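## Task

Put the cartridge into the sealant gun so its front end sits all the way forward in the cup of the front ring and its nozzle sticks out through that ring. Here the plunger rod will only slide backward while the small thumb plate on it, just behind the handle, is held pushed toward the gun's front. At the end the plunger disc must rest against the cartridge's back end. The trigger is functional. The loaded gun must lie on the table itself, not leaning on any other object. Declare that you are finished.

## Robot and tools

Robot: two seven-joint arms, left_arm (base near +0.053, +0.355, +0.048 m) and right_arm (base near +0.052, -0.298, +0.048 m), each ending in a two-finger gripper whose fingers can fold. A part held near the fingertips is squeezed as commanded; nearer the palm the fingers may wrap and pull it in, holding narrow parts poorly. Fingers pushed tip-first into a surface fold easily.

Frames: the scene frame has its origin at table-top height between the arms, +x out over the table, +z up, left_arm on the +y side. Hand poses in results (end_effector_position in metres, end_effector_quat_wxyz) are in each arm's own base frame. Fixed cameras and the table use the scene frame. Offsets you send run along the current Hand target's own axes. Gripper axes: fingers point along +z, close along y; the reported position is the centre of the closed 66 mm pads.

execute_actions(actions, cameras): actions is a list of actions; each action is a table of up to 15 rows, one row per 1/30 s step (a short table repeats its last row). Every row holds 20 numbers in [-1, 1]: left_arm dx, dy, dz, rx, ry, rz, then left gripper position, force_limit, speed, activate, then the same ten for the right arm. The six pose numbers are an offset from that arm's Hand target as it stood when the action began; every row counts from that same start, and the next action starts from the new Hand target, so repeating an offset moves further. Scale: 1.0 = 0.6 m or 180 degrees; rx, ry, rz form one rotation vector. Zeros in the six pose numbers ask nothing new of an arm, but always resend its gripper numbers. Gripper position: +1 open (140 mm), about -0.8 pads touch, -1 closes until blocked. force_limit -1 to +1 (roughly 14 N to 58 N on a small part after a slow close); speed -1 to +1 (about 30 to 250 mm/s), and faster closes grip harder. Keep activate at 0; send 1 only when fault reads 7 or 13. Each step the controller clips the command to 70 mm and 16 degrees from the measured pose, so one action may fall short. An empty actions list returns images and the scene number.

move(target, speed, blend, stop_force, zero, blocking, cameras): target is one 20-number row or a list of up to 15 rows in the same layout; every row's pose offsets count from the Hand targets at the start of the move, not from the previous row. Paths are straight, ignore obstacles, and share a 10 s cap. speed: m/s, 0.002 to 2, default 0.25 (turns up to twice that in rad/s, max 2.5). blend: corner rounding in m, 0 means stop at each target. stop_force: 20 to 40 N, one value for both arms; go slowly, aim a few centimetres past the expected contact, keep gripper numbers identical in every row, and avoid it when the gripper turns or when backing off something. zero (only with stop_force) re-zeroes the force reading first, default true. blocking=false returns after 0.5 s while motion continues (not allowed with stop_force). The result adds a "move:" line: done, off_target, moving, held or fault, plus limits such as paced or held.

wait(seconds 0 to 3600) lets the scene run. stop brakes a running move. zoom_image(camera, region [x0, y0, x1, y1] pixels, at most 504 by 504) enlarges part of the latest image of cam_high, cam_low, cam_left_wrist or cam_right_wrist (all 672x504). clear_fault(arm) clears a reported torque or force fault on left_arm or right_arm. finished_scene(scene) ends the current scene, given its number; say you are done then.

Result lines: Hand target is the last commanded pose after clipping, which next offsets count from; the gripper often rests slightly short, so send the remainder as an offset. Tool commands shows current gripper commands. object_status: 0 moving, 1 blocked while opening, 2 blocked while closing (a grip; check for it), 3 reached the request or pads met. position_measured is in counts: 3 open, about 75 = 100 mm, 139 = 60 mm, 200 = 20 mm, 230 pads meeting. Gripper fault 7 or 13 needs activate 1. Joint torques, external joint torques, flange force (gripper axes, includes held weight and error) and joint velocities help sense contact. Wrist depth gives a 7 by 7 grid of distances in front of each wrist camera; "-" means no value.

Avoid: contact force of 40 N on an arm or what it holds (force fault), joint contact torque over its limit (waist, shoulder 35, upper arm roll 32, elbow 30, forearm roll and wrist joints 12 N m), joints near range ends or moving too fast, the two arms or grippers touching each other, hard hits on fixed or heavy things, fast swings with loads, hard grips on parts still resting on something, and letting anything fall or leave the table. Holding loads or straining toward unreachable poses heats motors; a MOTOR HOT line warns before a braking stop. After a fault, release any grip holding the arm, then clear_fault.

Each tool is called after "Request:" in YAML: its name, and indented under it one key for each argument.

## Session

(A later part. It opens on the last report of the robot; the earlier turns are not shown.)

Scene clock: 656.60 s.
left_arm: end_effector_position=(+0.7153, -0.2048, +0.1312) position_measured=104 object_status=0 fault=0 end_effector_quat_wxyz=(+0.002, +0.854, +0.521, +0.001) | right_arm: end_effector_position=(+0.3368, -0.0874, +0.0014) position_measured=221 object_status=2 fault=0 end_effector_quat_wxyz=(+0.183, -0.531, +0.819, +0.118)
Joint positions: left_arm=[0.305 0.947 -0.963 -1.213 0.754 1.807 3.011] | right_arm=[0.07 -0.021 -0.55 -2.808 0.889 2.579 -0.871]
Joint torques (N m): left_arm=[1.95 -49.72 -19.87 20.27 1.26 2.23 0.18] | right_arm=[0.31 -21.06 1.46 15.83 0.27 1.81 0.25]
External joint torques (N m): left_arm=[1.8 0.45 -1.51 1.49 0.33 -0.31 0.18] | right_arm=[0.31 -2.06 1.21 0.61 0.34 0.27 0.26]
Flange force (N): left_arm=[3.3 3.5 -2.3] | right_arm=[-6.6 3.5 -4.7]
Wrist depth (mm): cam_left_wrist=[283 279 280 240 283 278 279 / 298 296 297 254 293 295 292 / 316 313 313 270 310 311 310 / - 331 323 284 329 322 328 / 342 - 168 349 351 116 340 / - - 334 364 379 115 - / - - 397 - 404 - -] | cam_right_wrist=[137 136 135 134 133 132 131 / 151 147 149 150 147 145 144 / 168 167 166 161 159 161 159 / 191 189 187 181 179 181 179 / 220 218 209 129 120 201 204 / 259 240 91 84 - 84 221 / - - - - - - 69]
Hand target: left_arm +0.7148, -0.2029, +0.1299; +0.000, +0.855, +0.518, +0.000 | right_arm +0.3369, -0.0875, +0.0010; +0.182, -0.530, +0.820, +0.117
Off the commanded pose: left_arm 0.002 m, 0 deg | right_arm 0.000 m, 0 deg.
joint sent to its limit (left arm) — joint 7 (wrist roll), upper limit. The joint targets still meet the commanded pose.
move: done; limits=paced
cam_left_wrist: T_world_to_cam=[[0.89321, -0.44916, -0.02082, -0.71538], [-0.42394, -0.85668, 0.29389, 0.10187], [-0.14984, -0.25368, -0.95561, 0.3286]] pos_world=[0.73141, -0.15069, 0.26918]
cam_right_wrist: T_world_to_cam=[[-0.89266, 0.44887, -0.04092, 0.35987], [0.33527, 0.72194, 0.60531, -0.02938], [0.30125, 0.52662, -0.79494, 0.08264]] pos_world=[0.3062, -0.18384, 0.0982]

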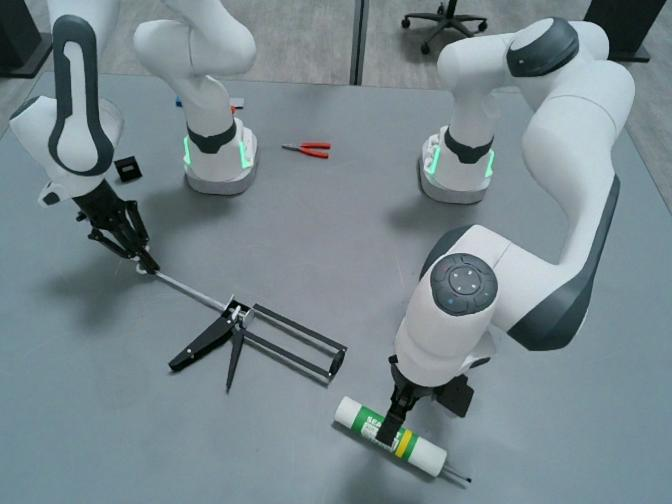

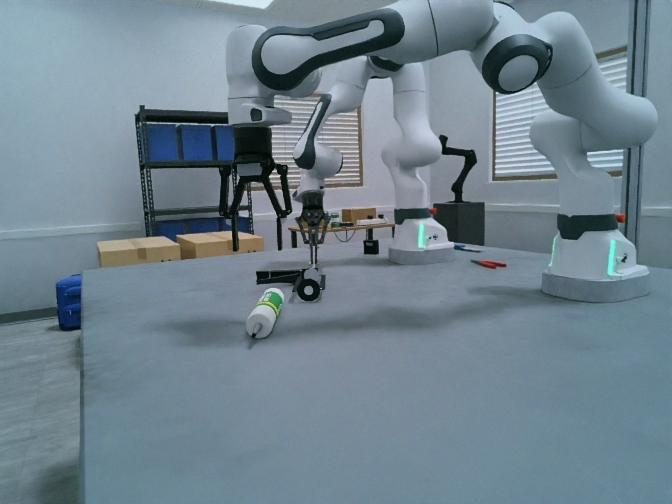

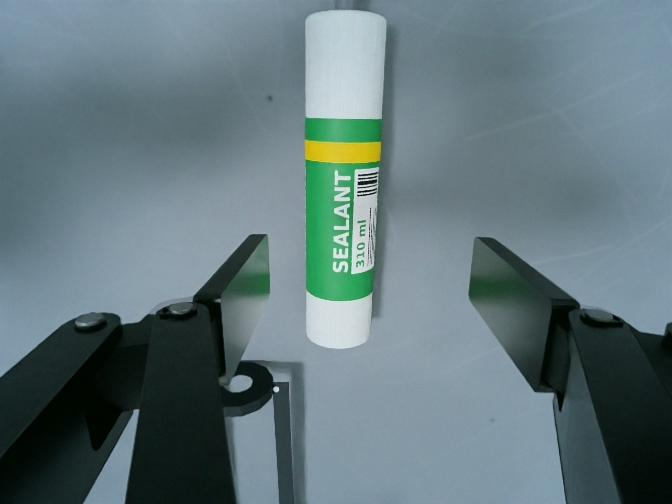

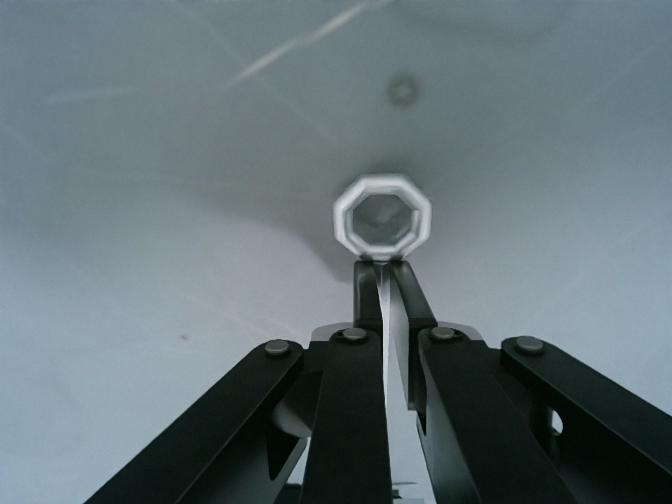

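Request:
move:
  target: [0,-0.0166,0.1932,0,0,0,0.2,-1,0,0, 0,0,0,0,0,0,-1,-0.2,-0.7,0]
  speed: 0.15
  stop_force: 20

Request:
move:
  target: [0,0,0,0,0,0,-1,-0.1,-0.8,0, 0,0,0,0,0,0,-1,-0.2,-0.7,0]
  speed: 0.1
  cameras: ["cam_left_wrist", "cam_low"]

Request:
zoom_image:
  camera: "cam_low"
  region: [200, 200, 320, 350]

Scene clock: 697.07 s.
left_arm: end_effector_position=(+0.7046, -0.1979, +0.0134) position_measured=104 object_status=3 fault=0 end_effector_quat_wxyz=(-0.001, +0.857, +0.515, -0.002) | right_arm: end_effector_position=(+0.3368, -0.0874, +0.0014) position_measured=221 object_status=2 fault=0 end_effector_quat_wxyz=(+0.183, -0.531, +0.819, +0.118)
Joint positions: left_arm=[0.323 1.053 -0.886 -1.34 0.833 2.002 2.973] | right_arm=[0.07 -0.021 -0.55 -2.808 0.889 2.579 -0.871]
Joint torques (N m): left_arm=[0.68 -51.59 -20.49 18.81 1.02 2.75 -0.24] | right_arm=[0.24 -21 1.36 15.82 0.27 1.81 0.23]
External joint torques (N m): left_arm=[0.6 -1.15 -0.78 1.22 0.17 0.26 -0.24] | right_arm=[0.21 -1.98 1.09 0.63 0.34 0.27 0.25]
Flange force (N): left_arm=[0.7 1.1 -1.9] | right_arm=[-6.1 3.3 -4.5]
Wrist depth (mm): cam_left_wrist=[175 174 173 134 132 173 171 / - 184 183 143 140 181 180 / - 194 193 147 151 190 190 / 207 205 200 155 164 197 202 / 214 213 143 165 211 116 98 / - - 232 178 224 227 - / - - - 245 247 - -] | cam_right_wrist=[137 136 135 134 133 132 130 / 151 147 146 150 146 145 144 / 168 167 166 161 159 161 159 / 191 188 187 181 182 180 179 / 219 218 209 130 120 201 203 / 259 247 91 84 - 84 222 / - - - - - - 69]
Hand target: left_arm +0.7060, -0.1983, +0.0140; +0.000, +0.855, +0.518, +0.000 | right_arm +0.3369, -0.0875, +0.0010; +0.182, -0.530, +0.820, +0.117
Off the commanded pose: left_arm 0.002 m, 0 deg | right_arm 0.000 m, 0 deg.
move: done

Scene clock: 697.97 s.
left_arm: end_effector_position=(+0.7051, -0.1980, +0.0139) position_measured=160 object_status=2 fault=0 end_effector_quat_wxyz=(-0.001, +0.857, +0.515, -0.002) | right_arm: end_effector_position=(+0.3368, -0.0874, +0.0014) position_measured=221 object_status=2 fault=0 end_effector_quat_wxyz=(+0.183, -0.531, +0.819, +0.118)
Joint positions: left_arm=[0.323 1.053 -0.886 -1.339 0.833 2.003 2.972] | right_arm=[0.07 -0.021 -0.55 -2.808 0.889 2.579 -0.871]
Joint torques (N m): left_arm=[0.67 -51.28 -20.42 18.72 0.93 2.64 -0.23] | right_arm=[0.29 -21.02 1.42 15.83 0.26 1.78 0.28]
External joint torques (N m): left_arm=[0.54 -0.56 -0.63 0.97 0.07 0.12 -0.23] | right_arm=[0.32 -2 1.21 0.58 0.33 0.23 0.29]
Flange force (N): left_arm=[0.8 1.8 -1.2] | right_arm=[-6.6 3.4 -4.7]
Wrist depth (mm): cam_left_wrist=[175 175 175 135 137 173 172 / 184 183 183 140 145 182 181 / 195 194 194 147 144 191 191 / 206 206 205 154 154 202 202 / 220 213 93 163 160 - 209 / - 82 72 174 182 - 76 / - - - 193 250 - -] | cam_right_wrist=[136 136 135 134 133 132 131 / 151 148 149 150 146 145 144 / 168 167 166 161 158 160 159 / 191 189 188 181 179 181 179 / 221 218 210 129 120 201 205 / 258 247 91 84 - 84 222 / - - - - - - 69]
Hand target: left_arm +0.7060, -0.1983, +0.0140; +0.000, +0.855, +0.518, +0.000 | right_arm +0.3369, -0.0875, +0.0010; +0.182, -0.530, +0.820, +0.117
Off the commanded pose: left_arm 0.001 m, 0 deg | right_arm 0.000 m, 0 deg.
move: done
cam_left_wrist: T_world_to_cam=[[0.88763, -0.45972, -0.02762, -0.70372], [-0.43217, -0.85215, 0.29506, 0.14448], [-0.15918, -0.24997, -0.95508, 0.22401]] pos_world=[0.72274, -0.14441, 0.15188]
Images, in order (width x height): cam_low 672x504, cam_left_wrist 672x504.

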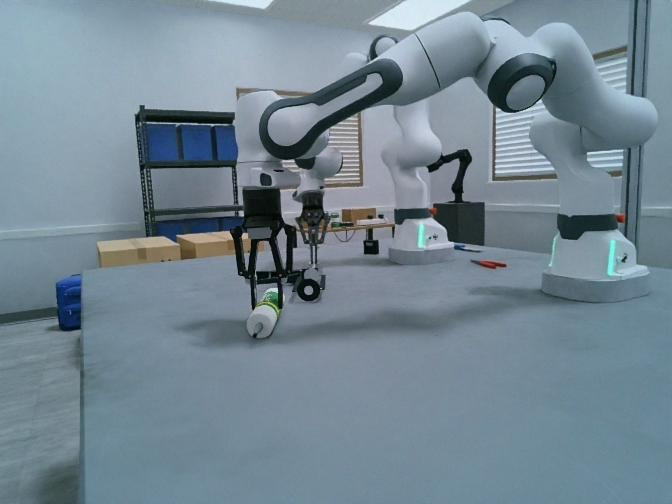

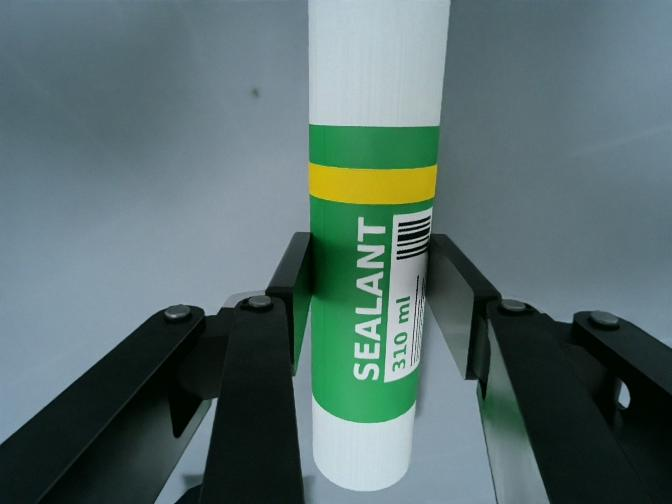

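Scaled by 3.360.

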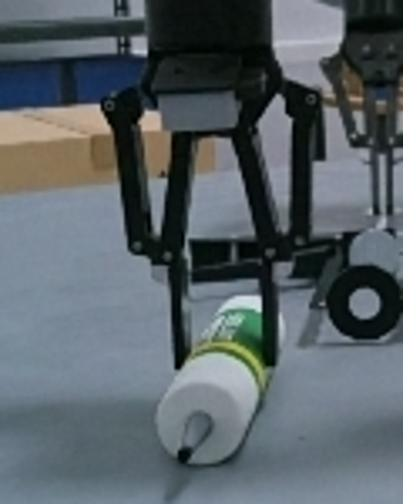

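Request:
move:
  target:
    - [0,0,-0.2,0,0,0,-1,-0.1,-0.8,0,0,0,0,0,0,0,-1,-0.2,-0.7,0]
    - [-0.35,0,-0.22,0,0,0,-1,-0.1,-0.8,0,0,0,0,0,0,0,-1,-0.2,-0.7,0]
  speed: [0.12,0.25]
  blend: [0.03,0]
  cameras: ["cam_left_wrist","cam_high","cam_low"]

Scene clock: 766.60 s.
left_arm: end_effector_position=(+0.6073, -0.3823, +0.1420) position_measured=160 object_status=2 fault=0 end_effector_quat_wxyz=(-0.004, +0.858, +0.514, -0.001) | right_arm: end_effector_position=(+0.3368, -0.0874, +0.0014) position_measured=221 object_status=2 fault=0 end_effector_quat_wxyz=(+0.183, -0.531, +0.819, +0.118)
Joint positions: left_arm=[0.088 0.853 -0.969 -1.352 0.701 1.84 2.73] | right_arm=[0.07 -0.021 -0.55 -2.808 0.889 2.579 -0.871]
Joint velocities: left_arm=[0 0.001 0.001 0.001 -0.001 0 -0.007] | right_arm=[within noise]
Joint torques (N m): left_arm=[1.14 -50.07 -20.4 22.33 0.19 2.79 -0.28] | right_arm=[0.28 -20.96 1.42 15.86 0.25 1.79 0.27]
External joint torques (N m): left_arm=[1.09 -3.27 -2.14 2.73 -0.71 0.32 -0.28] | right_arm=[0.26 -1.95 1.15 0.6 0.32 0.25 0.28]
Flange force (N): left_arm=[1.2 -0.8 -7.2] | right_arm=[-6.3 3.3 -4.6]
Wrist depth (mm): cam_left_wrist=[296 294 293 134 144 288 285 / 311 315 302 138 297 302 299 / 326 327 318 146 154 319 313 / 350 347 340 154 156 333 335 / 372 - 93 163 161 111 94 / - 82 72 174 177 - 77 / - - - - - - -] | cam_right_wrist=[137 136 135 134 133 132 131 / 151 148 149 150 146 145 144 / 168 167 166 161 159 160 159 / 191 189 187 180 179 181 180 / 219 218 209 129 120 197 204 / 258 246 91 84 - 84 221 / - - - - - - 69]
Hand target: left_arm +0.6087, -0.3843, +0.1460; +0.000, +0.855, +0.518, +0.000 | right_arm +0.3369, -0.0875, +0.0010; +0.182, -0.530, +0.820, +0.117
Off the commanded pose: left_arm 0.005 m, 1 deg | right_arm 0.000 m, 0 deg.
move: off_target (left_arm)
cam_left_wrist: T_world_to_cam=[[0.88554, -0.46341, -0.03278, -0.69752], [-0.43518, -0.85215, 0.29063, -0.09012], [-0.16262, -0.24309, -0.95627, 0.28962]] pos_world=[0.62556, -0.32963, 0.28029]
Images, in order (width x height): cam_high 672x504, cam_low 672x504, cam_left_wrist 672x504.

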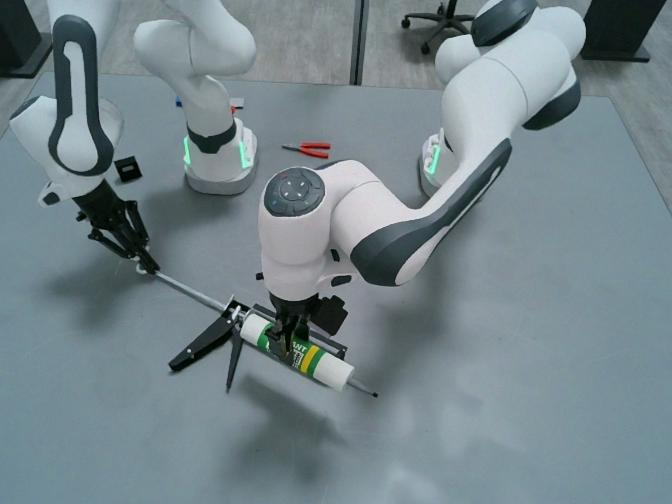

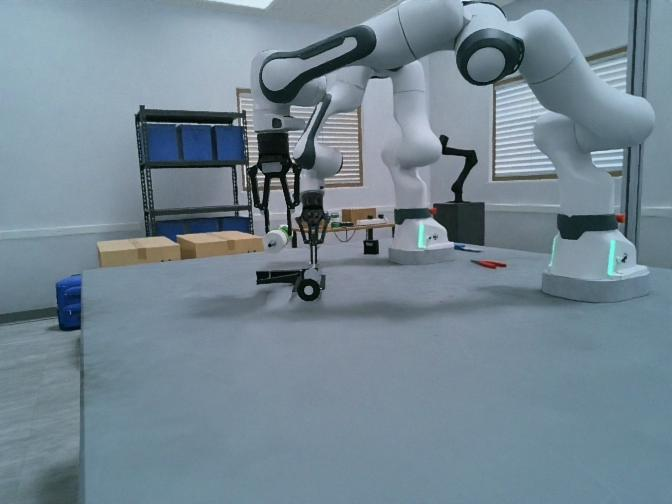

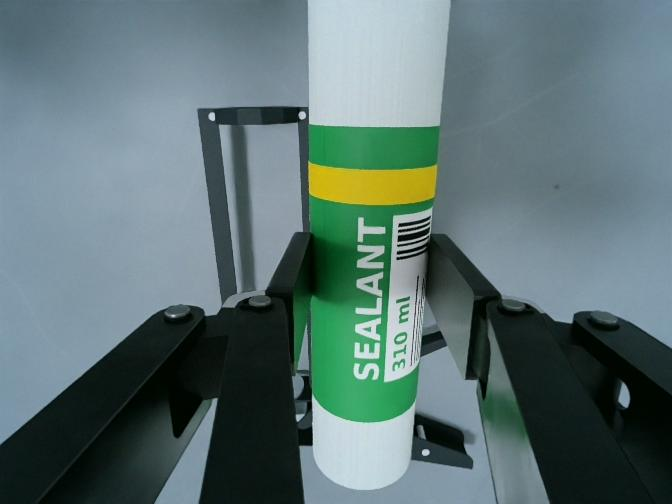

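Request:
zoom_image:
  camera: "cam_left_wrist"
  region: [180, 90, 340, 330]

Request:
zoom_image:
  camera: "cam_left_wrist"
  region: [270, 320, 500, 504]

Request:
zoom_image:
  camera: "cam_high"
  region: [200, 270, 400, 420]

Scaled by 2.100.

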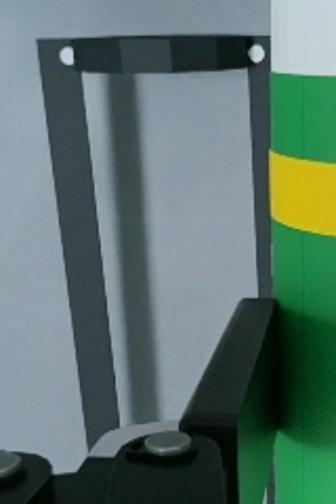

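Scaled by 2.191.

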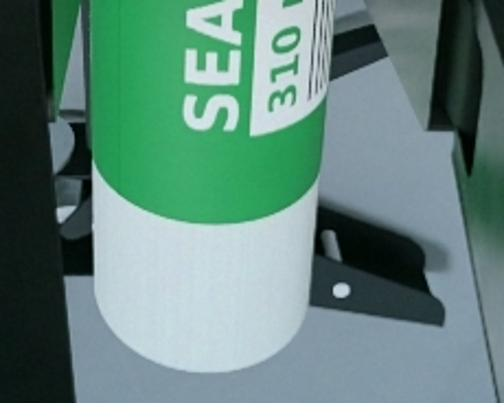

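Scaled by 2.520.

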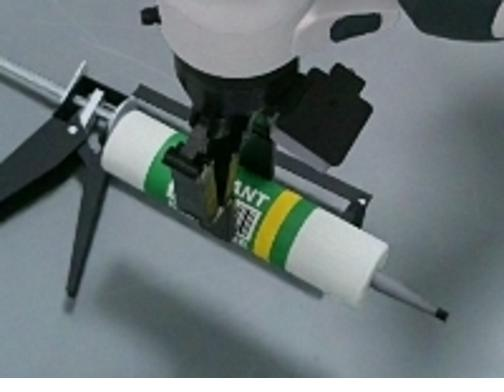

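Request:
zoom_image:
  camera: "cam_low"
  region: [240, 200, 360, 310]

Scaled by 4.200.

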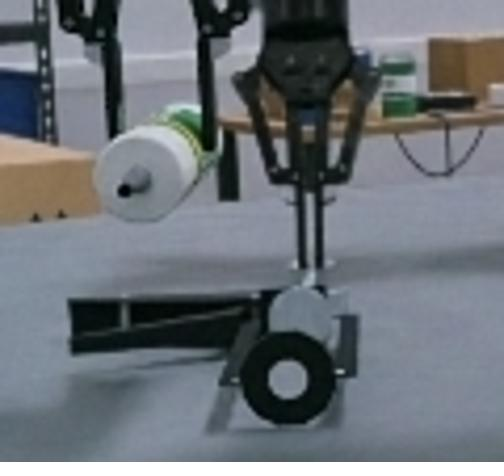

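Request:
move:
  target: [-0.20265,-0.11172,0.01167,-0.00149,-0.08333,-0.01133,-1,-0.1,-0.8,0,0,0,0,0,0,0,-1,-0.2,-0.7,0]
  speed: 0.2
  cameras: ["cam_low","cam_left_wrist"]

Request:
zoom_image:
  camera: "cam_low"
  region: [240, 200, 360, 310]

Scene clock: 990.77 s.
left_arm: end_effector_position=(+0.4913, -0.4584, +0.1356) position_measured=160 object_status=2 fault=0 end_effector_quat_wxyz=(+0.065, +0.842, +0.524, -0.110) | right_arm: end_effector_position=(+0.3368, -0.0874, +0.0014) position_measured=221 object_status=2 fault=0 end_effector_quat_wxyz=(+0.183, -0.531, +0.819, +0.118)
Joint positions: left_arm=[0.282 0.799 -1.16 -1.727 0.554 2.113 2.599] | right_arm=[0.07 -0.021 -0.55 -2.808 0.889 2.579 -0.871]
Joint velocities: left_arm=[-0.001 0.001 -0.001 0 0.001 0.001 -0.006] | right_arm=[within noise]
Joint torques (N m): left_arm=[1.79 -38.8 -24.41 20.45 -0.21 3.43 -0.36] | right_arm=[0.33 -20.95 1.49 15.87 0.26 1.79 0.28]
External joint torques (N m): left_arm=[1.95 -2.22 -2.69 2.12 -0.82 0.69 -0.36] | right_arm=[0.43 -1.95 1.34 0.66 0.33 0.23 0.3]
Flange force (N): left_arm=[1.8 -7.0 -8.8] | right_arm=[-6.7 3.0 -4.2]
Wrist depth (mm): cam_left_wrist=[275 277 271 134 144 268 266 / 302 294 298 139 284 291 289 / 336 333 329 144 153 322 314 / 374 391 362 154 156 344 354 / 420 401 93 163 161 99 383 / - 82 72 173 176 - 76 / - - - 189 - - -] | cam_right_wrist=[136 136 135 133 133 132 131 / 151 148 149 150 146 145 144 / 168 167 166 161 159 161 159 / 192 188 187 181 180 181 179 / 221 218 209 129 120 201 203 / 258 247 91 84 - 84 221 / - - - - - - 69]
Hand target: left_arm +0.4929, -0.4610, +0.1391; +0.070, +0.839, +0.529, -0.111 | right_arm +0.3369, -0.0875, +0.0010; +0.182, -0.530, +0.820, +0.117
Off the commanded pose: left_arm 0.005 m, 1 deg | right_arm 0.000 m, 0 deg.
move: off_target (left_arm)
cam_left_wrist: T_world_to_cam=[[0.89791, -0.43896, -0.03268, -0.62518], [-0.35817, -0.77176, 0.52545, -0.23633], [-0.25588, -0.4601, -0.8502, 0.17811]] pos_world=[0.52228, -0.37487, 0.25518]

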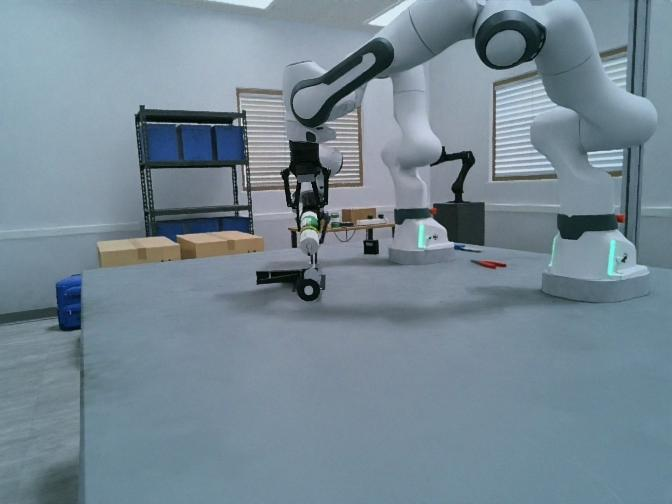

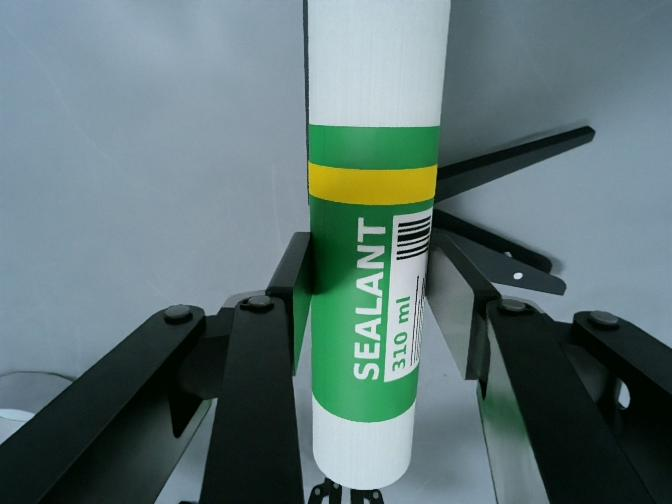

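Scaled by 4.200.

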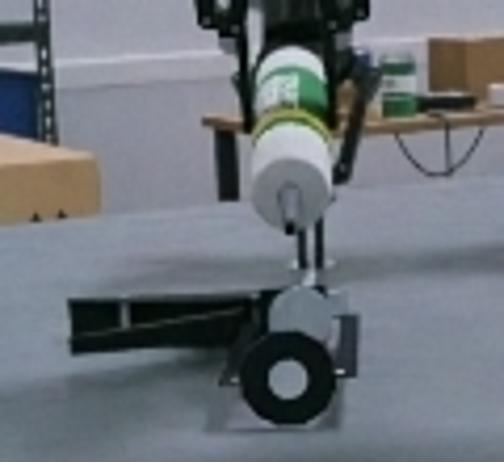

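Request:
move:
  target: [0.0269,0,0.1,0,0,0,-1,-0.1,-0.8,0,0,0,0,0,0,0,-1,-0.2,-0.7,0]
  speed: 0.15
  cameras: ["cam_low","cam_high","cam_left_wrist"]

Request:
zoom_image:
  camera: "cam_low"
  region: [270, 240, 350, 320]

Request:
zoom_image:
  camera: "cam_high"
  region: [200, 270, 400, 420]

Scene clock: 1045.43 s.
left_arm: end_effector_position=(+0.4902, -0.4578, +0.0736) position_measured=160 object_status=2 fault=0 end_effector_quat_wxyz=(+0.064, +0.841, +0.526, -0.112) | right_arm: end_effector_position=(+0.3368, -0.0874, +0.0014) position_measured=221 object_status=2 fault=0 end_effector_quat_wxyz=(+0.183, -0.531, +0.819, +0.118)
Joint positions: left_arm=[0.239 0.865 -1.073 -1.763 0.61 2.217 2.585] | right_arm=[0.07 -0.021 -0.55 -2.808 0.889 2.579 -0.871]
Joint velocities: left_arm=[-0.001 -0.002 0.001 0 0.002 0.004 -0.002] | right_arm=[within noise]
Joint torques (N m): left_arm=[0.64 -40.68 -24.49 20 0.72 3.4 -0.2] | right_arm=[0.26 -20.99 1.45 15.85 0.27 1.81 0.23]
External joint torques (N m): left_arm=[0.61 -1.89 -2.31 2.73 0.05 0.65 -0.19] | right_arm=[0.32 -2.02 1.26 0.65 0.33 0.26 0.25]
Flange force (N): left_arm=[-1.3 2.8 -5.6] | right_arm=[-6.5 3.3 -4.4]
Wrist depth (mm): cam_left_wrist=[219 223 215 135 144 212 212 / 241 238 237 139 199 231 228 / 265 266 262 146 226 243 244 / 299 296 287 154 155 284 280 / 328 316 93 163 160 298 93 / - 82 72 175 179 - 77 / - - - 187 194 - -] | cam_right_wrist=[137 136 135 134 133 132 131 / 151 148 150 150 146 145 143 / 168 167 166 161 159 161 159 / 192 189 187 181 182 180 179 / 220 218 209 130 121 201 204 / 249 246 91 84 - 84 222 / - - - - - - 69]
Hand target: left_arm +0.4929, -0.4610, +0.0769; +0.070, +0.839, +0.529, -0.111 | right_arm +0.3369, -0.0875, +0.0010; +0.182, -0.530, +0.820, +0.117
Off the commanded pose: left_arm 0.005 m, 1 deg | right_arm 0.000 m, 0 deg.
move: off_target (left_arm)
cam_left_wrist: T_world_to_cam=[[0.89955, -0.43529, -0.03651, -0.62479], [-0.35244, -0.77263, 0.52804, -0.20714], [-0.25806, -0.46213, -0.84844, 0.12541]] pos_world=[0.52139, -0.37406, 0.19297]
Images, in order (width x height): cam_high 672x504, cam_low 672x504, cam_left_wrist 672x504.

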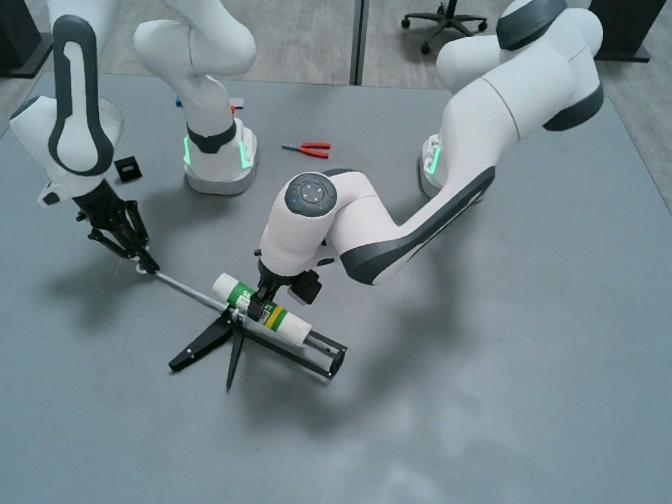

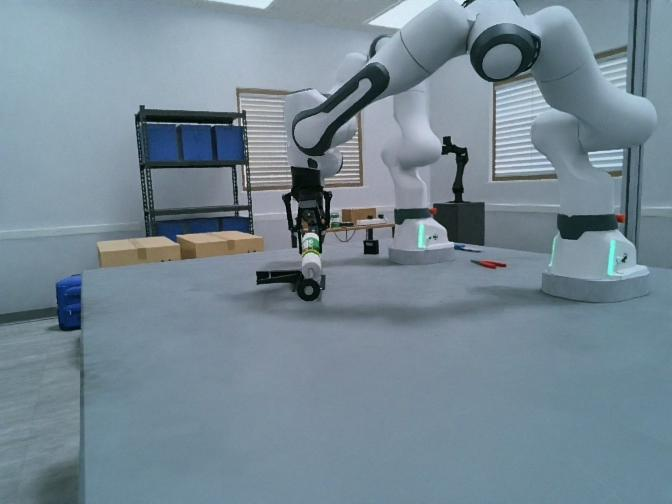

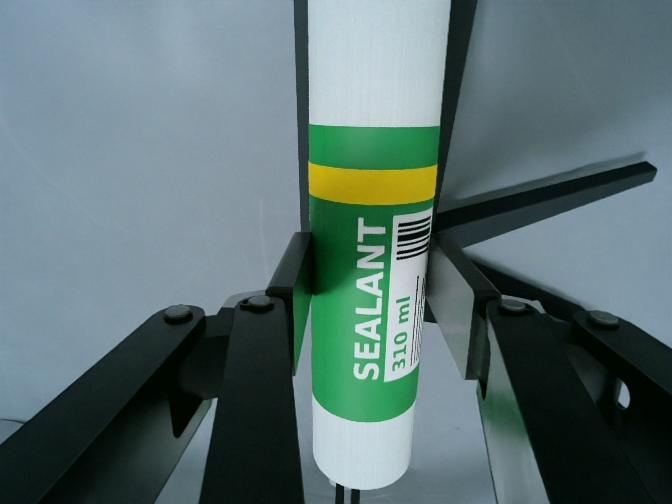

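Scaled by 6.300.

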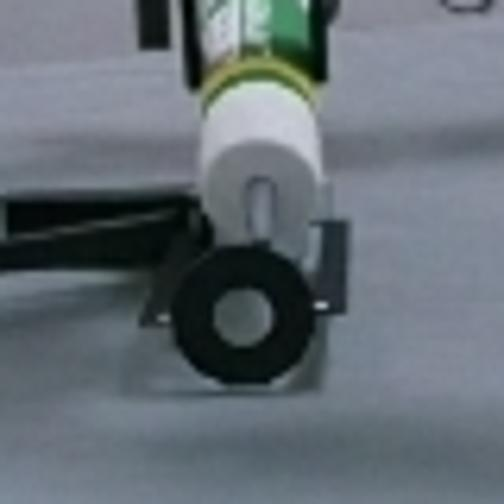

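Scaled by 2.520.

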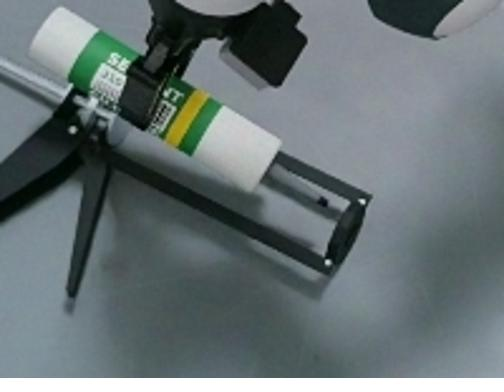

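Request:
move:
  target: [0.00551,0.00833,0.02048,0,0,0,-1,-0.1,-0.8,0,0,0,0,0,0,0,-1,-0.2,-0.7,0]
  speed: 0.08
  cameras: ["cam_low","cam_high"]

Request:
zoom_image:
  camera: "cam_low"
  region: [280, 250, 340, 310]

Request:
zoom_image:
  camera: "cam_high"
  region: [270, 310, 370, 400]

Scene clock: 1106.20 s.
left_arm: end_effector_position=(+0.4950, -0.4599, +0.0615) position_measured=160 object_status=2 fault=0 end_effector_quat_wxyz=(+0.064, +0.840, +0.528, -0.112) | right_arm: end_effector_position=(+0.3368, -0.0874, +0.0014) position_measured=221 object_status=2 fault=0 end_effector_quat_wxyz=(+0.183, -0.531, +0.819, +0.118)
Joint positions: left_arm=[0.215 0.886 -1.047 -1.744 0.621 2.229 2.584] | right_arm=[0.07 -0.021 -0.55 -2.808 0.889 2.579 -0.871]
Joint velocities: left_arm=[-0.002 0 0 0 0 0.004 0] | right_arm=[within noise]
Joint torques (N m): left_arm=[0.68 -41.26 -24.56 19.6 0.86 3.31 -0.02] | right_arm=[0.29 -21.03 1.46 15.83 0.27 1.81 0.25]
External joint torques (N m): left_arm=[0.5 -1.47 -2.48 2.51 0.19 0.57 -0.01] | right_arm=[0.35 -2.02 1.28 0.56 0.34 0.25 0.26]
Flange force (N): left_arm=[-1.2 3.4 -5.0] | right_arm=[-6.6 3.5 -4.4]
Wrist depth (mm): cam_left_wrist=[208 206 204 136 144 198 198 / 228 226 224 139 145 218 217 / 253 250 248 147 233 235 230 / 276 280 271 155 156 267 263 / - 299 93 163 160 282 284 / - 82 72 175 177 - 76 / - - - 188 198 - -] | cam_right_wrist=[137 136 135 134 133 132 131 / 151 147 149 150 146 145 143 / 169 167 165 163 159 160 159 / 191 189 186 181 182 181 179 / 220 218 210 130 120 201 204 / 259 246 91 84 - 84 221 / - - - - - - 69]
Hand target: left_arm +0.4974, -0.4631, +0.0642; +0.070, +0.839, +0.529, -0.111 | right_arm +0.3369, -0.0875, +0.0010; +0.182, -0.530, +0.820, +0.117
Off the commanded pose: left_arm 0.005 m, 1 deg | right_arm 0.000 m, 0 deg.
move: off_target (left_arm)
Images, in order (width x height): cam_high 672x504, cam_low 672x504.

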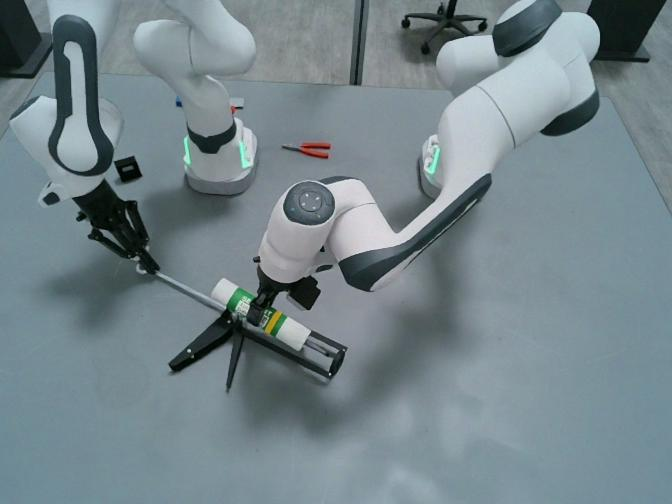

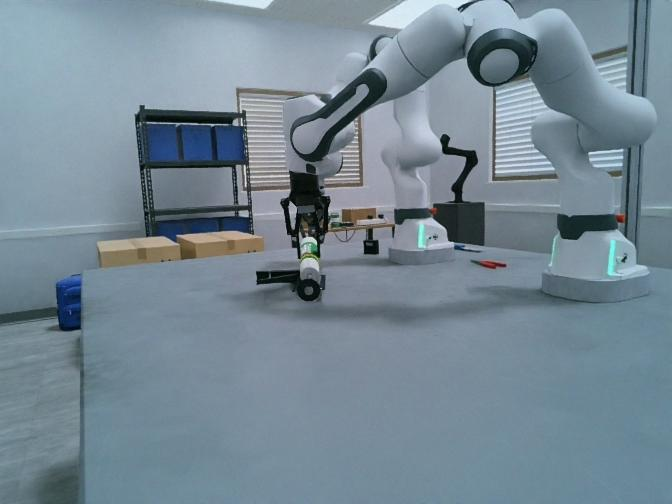

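Scaled by 8.400.

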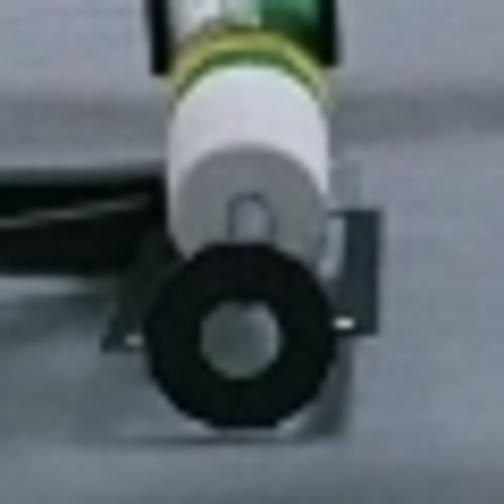

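Scaled by 5.040.

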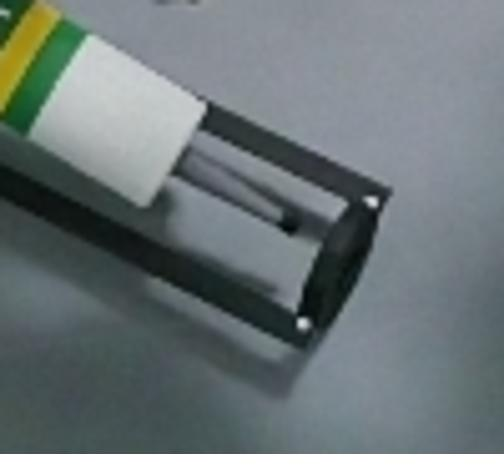

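Request:
zoom_image:
  camera: "cam_low"
  region: [294, 264, 324, 304]

Request:
zoom_image:
  camera: "cam_high"
  region: [300, 325, 360, 385]

Scaled by 12.600.

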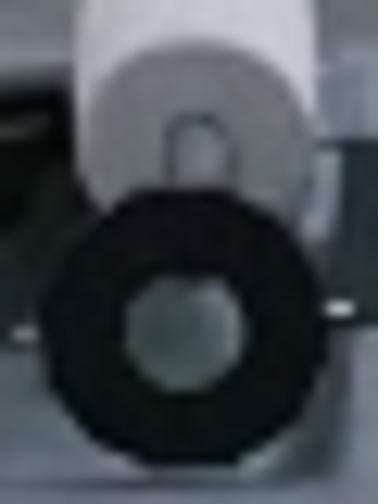

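Scaled by 8.400.

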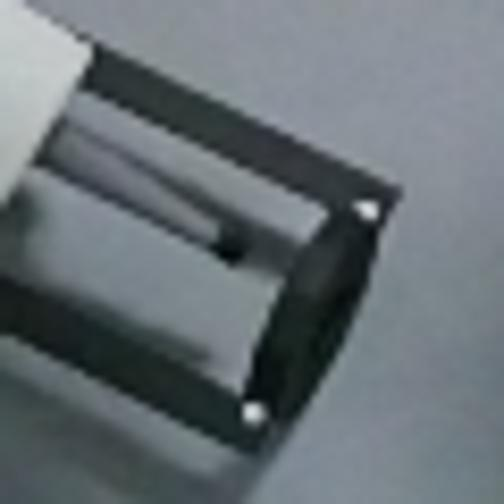

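Request:
move:
  target: [0.08537,0.00337,0.00294,0,0,0.0022,-1,-0.1,-0.8,0,0,0,0,0,0,0,-1,-0.2,-0.7,0]
  speed: 0.06
  stop_force: 20
  cameras: ["cam_low","cam_high"]

Request:
zoom_image:
  camera: "cam_low"
  region: [285, 255, 335, 305]

Request:
zoom_image:
  camera: "cam_high"
  region: [200, 270, 380, 400]

Scene clock: 1280.93 s.
left_arm: end_effector_position=(+0.5190, -0.4178, +0.0470) position_measured=160 object_status=2 fault=0 end_effector_quat_wxyz=(+0.066, +0.839, +0.529, -0.111) | right_arm: end_effector_position=(+0.3368, -0.0874, +0.0014) position_measured=221 object_status=2 fault=0 end_effector_quat_wxyz=(+0.183, -0.531, +0.819, +0.118)
Joint positions: left_arm=[0.303 0.911 -1.053 -1.766 0.651 2.234 2.637] | right_arm=[0.07 -0.021 -0.55 -2.808 0.889 2.579 -0.871]
Joint torques (N m): left_arm=[1.88 -40.27 -26 18.22 0.87 3.17 0.15] | right_arm=[0.3 -20.94 1.44 15.8 0.26 1.81 0.27]
External joint torques (N m): left_arm=[1.82 -0.76 -3.28 1.82 0.2 0.44 0.15] | right_arm=[0.35 -2 1.25 0.62 0.33 0.26 0.28]
Flange force (N): left_arm=[1.7 -1.9 -7.2] | right_arm=[-6.6 3.3 -4.5]
Wrist depth (mm): cam_left_wrist=[194 192 189 135 136 188 187 / 214 211 205 140 176 206 204 / 236 234 237 148 219 225 225 / - 259 253 154 153 245 245 / 291 96 93 163 161 111 266 / - 82 72 175 179 - 76 / - - - 187 193 - -] | cam_right_wrist=[137 136 139 134 133 132 131 / 151 148 149 150 147 145 144 / 168 167 166 164 159 161 159 / 190 189 186 181 179 181 179 / 227 218 209 130 120 202 204 / 258 247 91 84 - 84 222 / - - - - - - 69]
Hand target: left_arm +0.5204, -0.4198, +0.0492; +0.070, +0.841, +0.526, -0.110 | right_arm +0.3369, -0.0875, +0.0010; +0.182, -0.530, +0.820, +0.117
Off the commanded pose: left_arm 0.003 m, 1 deg | right_arm 0.000 m, 0 deg.
move: done
Images, in order (width x height): cam_high 672x504, cam_low 672x504.

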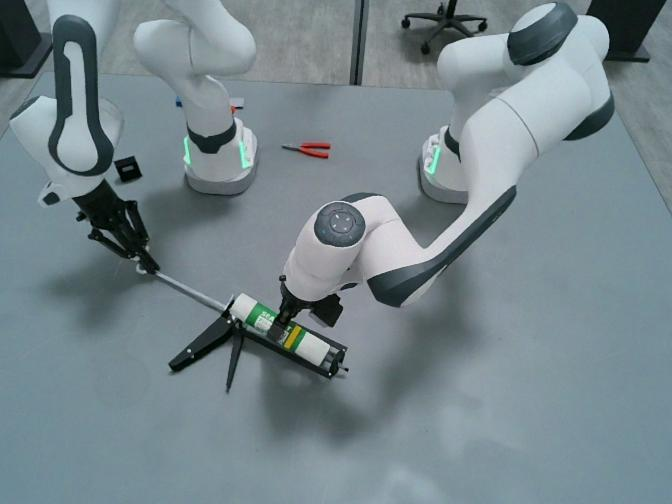

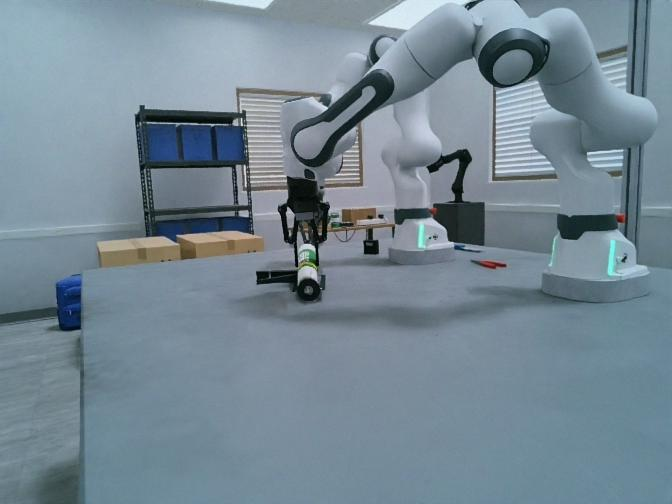

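Scaled by 10.080.

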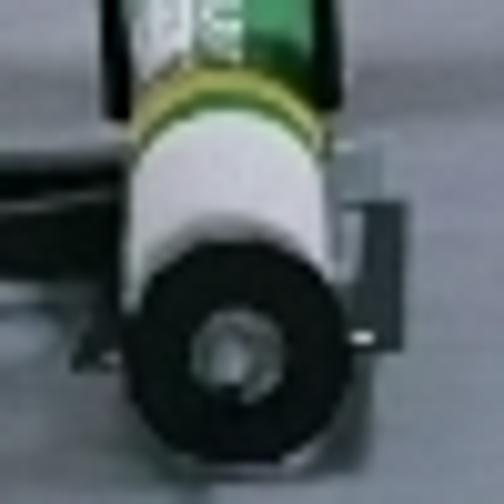

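Scaled by 2.800.

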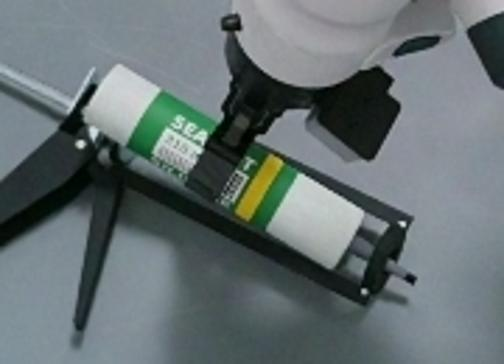

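Request:
zoom_image:
  camera: "cam_low"
  region: [294, 270, 324, 305]

Request:
zoom_image:
  camera: "cam_high"
  region: [300, 325, 360, 385]

Scaled by 14.400.

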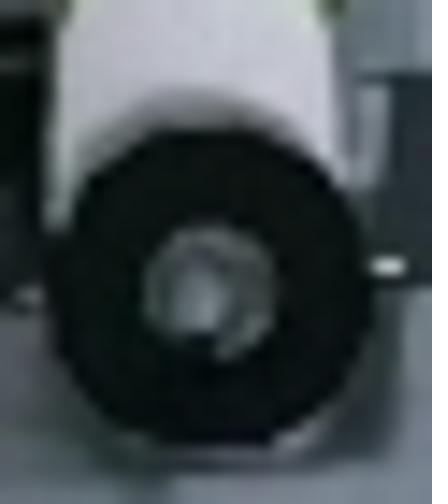

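Scaled by 8.400.

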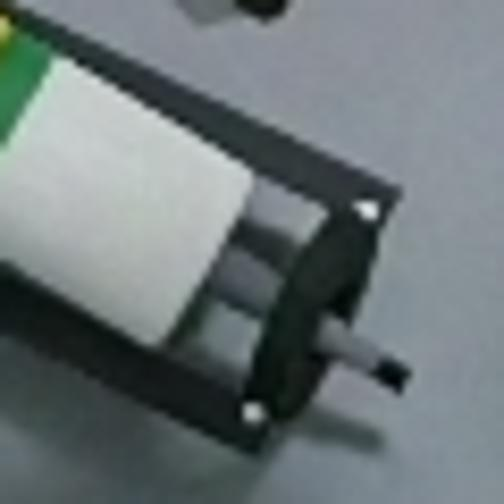

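Request:
wait:
  seconds: 0
  cameras: ["cam_left_wrist"]

Request:
zoom_image:
  camera: "cam_left_wrist"
  region: [250, 0, 500, 250]

Scene clock: 1334.43 s.
left_arm: end_effector_position=(+0.5190, -0.4178, +0.0470) position_measured=160 object_status=2 fault=0 end_effector_quat_wxyz=(+0.066, +0.839, +0.529, -0.111) | right_arm: end_effector_position=(+0.3368, -0.0874, +0.0014) position_measured=221 object_status=2 fault=0 end_effector_quat_wxyz=(+0.183, -0.531, +0.819, +0.118)
Joint positions: left_arm=[0.303 0.911 -1.053 -1.766 0.651 2.234 2.637] | right_arm=[0.07 -0.021 -0.55 -2.808 0.889 2.579 -0.871]
Joint torques (N m): left_arm=[1.89 -40.18 -26 18.26 0.85 3.15 0.15] | right_arm=[0.3 -20.98 1.47 15.86 0.28 1.79 0.25]
External joint torques (N m): left_arm=[1.81 -0.71 -3.33 1.89 0.18 0.44 0.16] | right_arm=[0.25 -1.89 1.18 0.57 0.36 0.25 0.26]
Flange force (N): left_arm=[1.7 -1.5 -7.3] | right_arm=[-6.1 3.2 -4.1]
Wrist depth (mm): cam_left_wrist=[195 192 188 137 136 187 187 / 213 212 207 147 184 202 205 / 236 235 237 147 151 229 224 / 263 262 253 154 153 252 245 / 292 279 93 163 160 101 268 / - 82 72 174 179 - 76 / - - - 188 - - -] | cam_right_wrist=[136 136 135 134 133 132 131 / 151 148 149 150 146 145 144 / 168 168 166 161 159 160 159 / 192 189 187 176 179 181 178 / 220 218 209 118 120 201 203 / 259 248 91 84 - 84 222 / - - - - - - 69]
Hand target: left_arm +0.5204, -0.4198, +0.0492; +0.070, +0.841, +0.526, -0.110 | right_arm +0.3369, -0.0875, +0.0010; +0.182, -0.530, +0.820, +0.117
Tool commands: left_gripper/position=-1.0 left_gripper/force_limit=-0.1 left_gripper/speed=-0.8 left_gripper/activate=+0.0 right_gripper/position=-1.0 right_gripper/force_limit=-0.2 right_gripper/speed=-0.7 right_gripper/activate=+0.0
Off the commanded pose: left_arm 0.003 m, 1 deg | right_arm 0.000 m, 0 deg.
cam_left_wrist: T_world_to_cam=[[0.90307, -0.42819, -0.03354, -0.63326], [-0.34786, -0.77499, 0.52763, -0.15545], [-0.25192, -0.46481, -0.84881, 0.12452]] pos_world=[0.54917, -0.33375, 0.16647]

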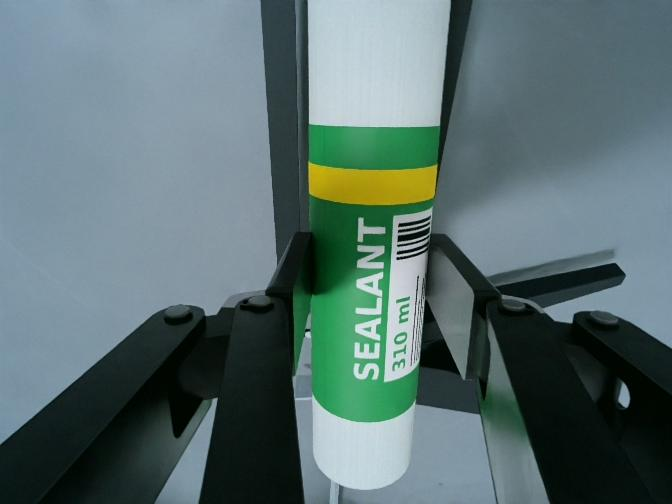

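Scaled by 2.016.

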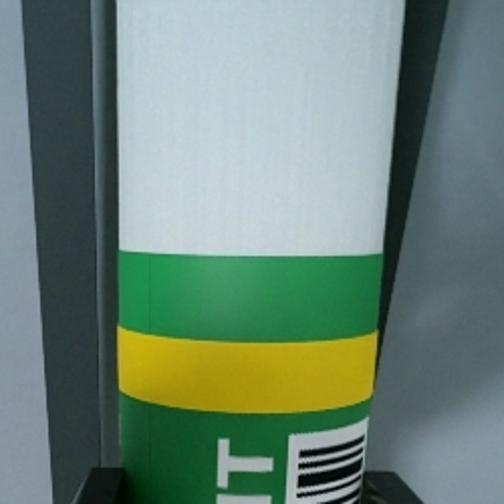

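Request:
move:
  target: [0.02978,-0.01003,0.00238,0.00273,0,0.01022,-1,-0.1,-0.8,0,0,0,0,0,0,0,-1,-0.2,-0.7,0]
  speed: 0.04
  cameras: ["cam_low","cam_high","cam_left_wrist"]

Request:
zoom_image:
  camera: "cam_low"
  region: [294, 270, 324, 305]

Request:
zoom_image:
  camera: "cam_high"
  region: [300, 325, 360, 385]

Scene clock: 1443.73 s.
left_arm: end_effector_position=(+0.5220, -0.4010, +0.0417) position_measured=160 object_status=2 fault=0 end_effector_quat_wxyz=(+0.066, +0.846, +0.516, -0.112) | right_arm: end_effector_position=(+0.3367, -0.0874, +0.0014) position_measured=221 object_status=2 fault=0 end_effector_quat_wxyz=(+0.183, -0.531, +0.819, +0.118)
Joint positions: left_arm=[0.346 0.922 -1.065 -1.786 0.667 2.234 2.682] | right_arm=[0.07 -0.021 -0.55 -2.808 0.889 2.579 -0.871]
Joint velocities: left_arm=[0.001 0.001 0 -0.001 0 -0.002 0.004] | right_arm=[within noise]
Joint torques (N m): left_arm=[1.94 -39.66 -26.4 17.73 0.87 2.87 0.15] | right_arm=[0.27 -20.99 1.41 15.86 0.28 1.79 0.25]
External joint torques (N m): left_arm=[1.94 -0.84 -3.39 1.87 0.21 0.18 0.16] | right_arm=[0.21 -1.95 1.1 0.6 0.36 0.25 0.26]
Flange force (N): left_arm=[1.7 -1.9 -8.1] | right_arm=[-6.1 3.3 -4.4]
Wrist depth (mm): cam_left_wrist=[189 187 183 139 153 181 183 / 212 206 204 142 171 204 199 / 227 222 221 147 190 221 219 / 256 255 248 155 156 245 244 / 283 273 93 163 160 99 234 / - 82 72 175 176 - 77 / - - - 193 - - -] | cam_right_wrist=[137 136 135 134 133 132 131 / 151 148 149 150 146 145 144 / 168 167 166 161 159 161 159 / 191 189 187 181 179 180 180 / 219 218 210 129 120 201 204 / 251 246 91 84 - 84 77 / - - - - - - 69]
Hand target: left_arm +0.5224, -0.4019, +0.0432; +0.068, +0.849, +0.512, -0.111 | right_arm +0.3369, -0.0875, +0.0010; +0.182, -0.530, +0.820, +0.117
Off the commanded pose: left_arm 0.002 m, 1 deg | right_arm 0.000 m, 0 deg.
move: done
cam_left_wrist: T_world_to_cam=[[0.88989, -0.4552, -0.02989, -0.63307], [-0.37211, -0.76224, 0.52964, -0.12088], [-0.26387, -0.4602, -0.84769, 0.13656]] pos_world=[0.55441, -0.31747, 0.16087]
Images, in order (width x height): cam_high 672x504, cam_low 672x504, cam_left_wrist 672x504.

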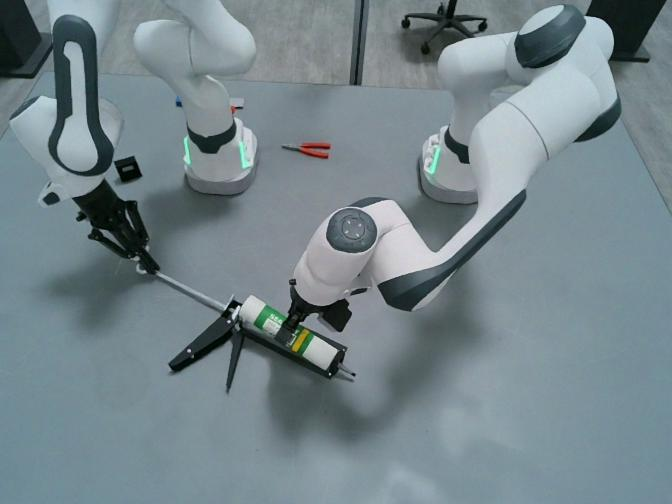

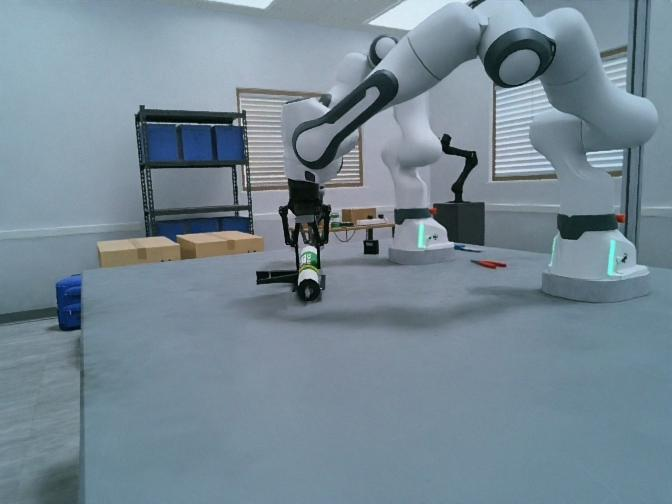

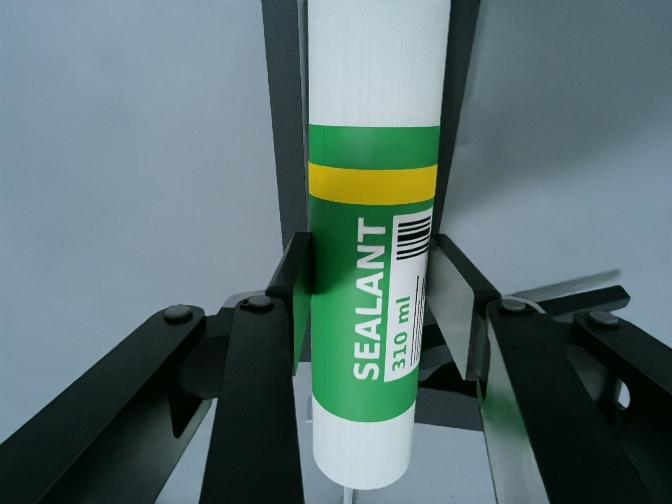

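Scaled by 14.400.

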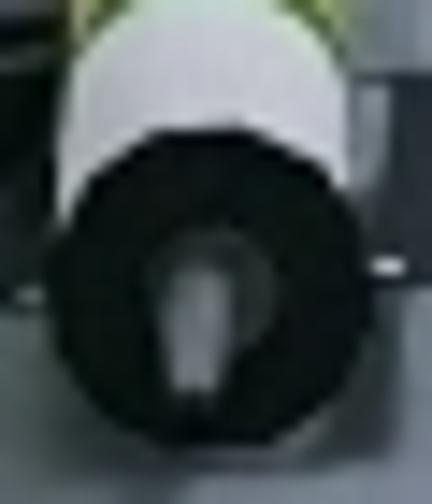

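Scaled by 8.400.

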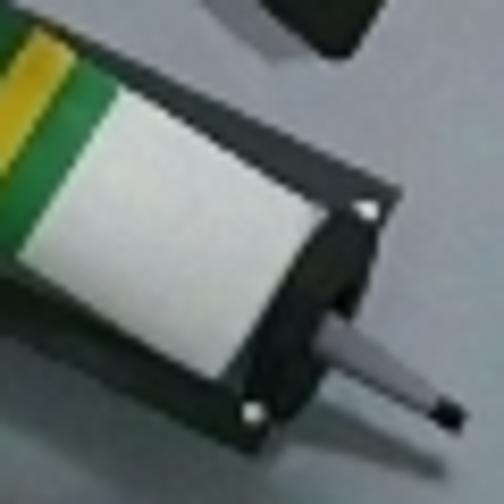

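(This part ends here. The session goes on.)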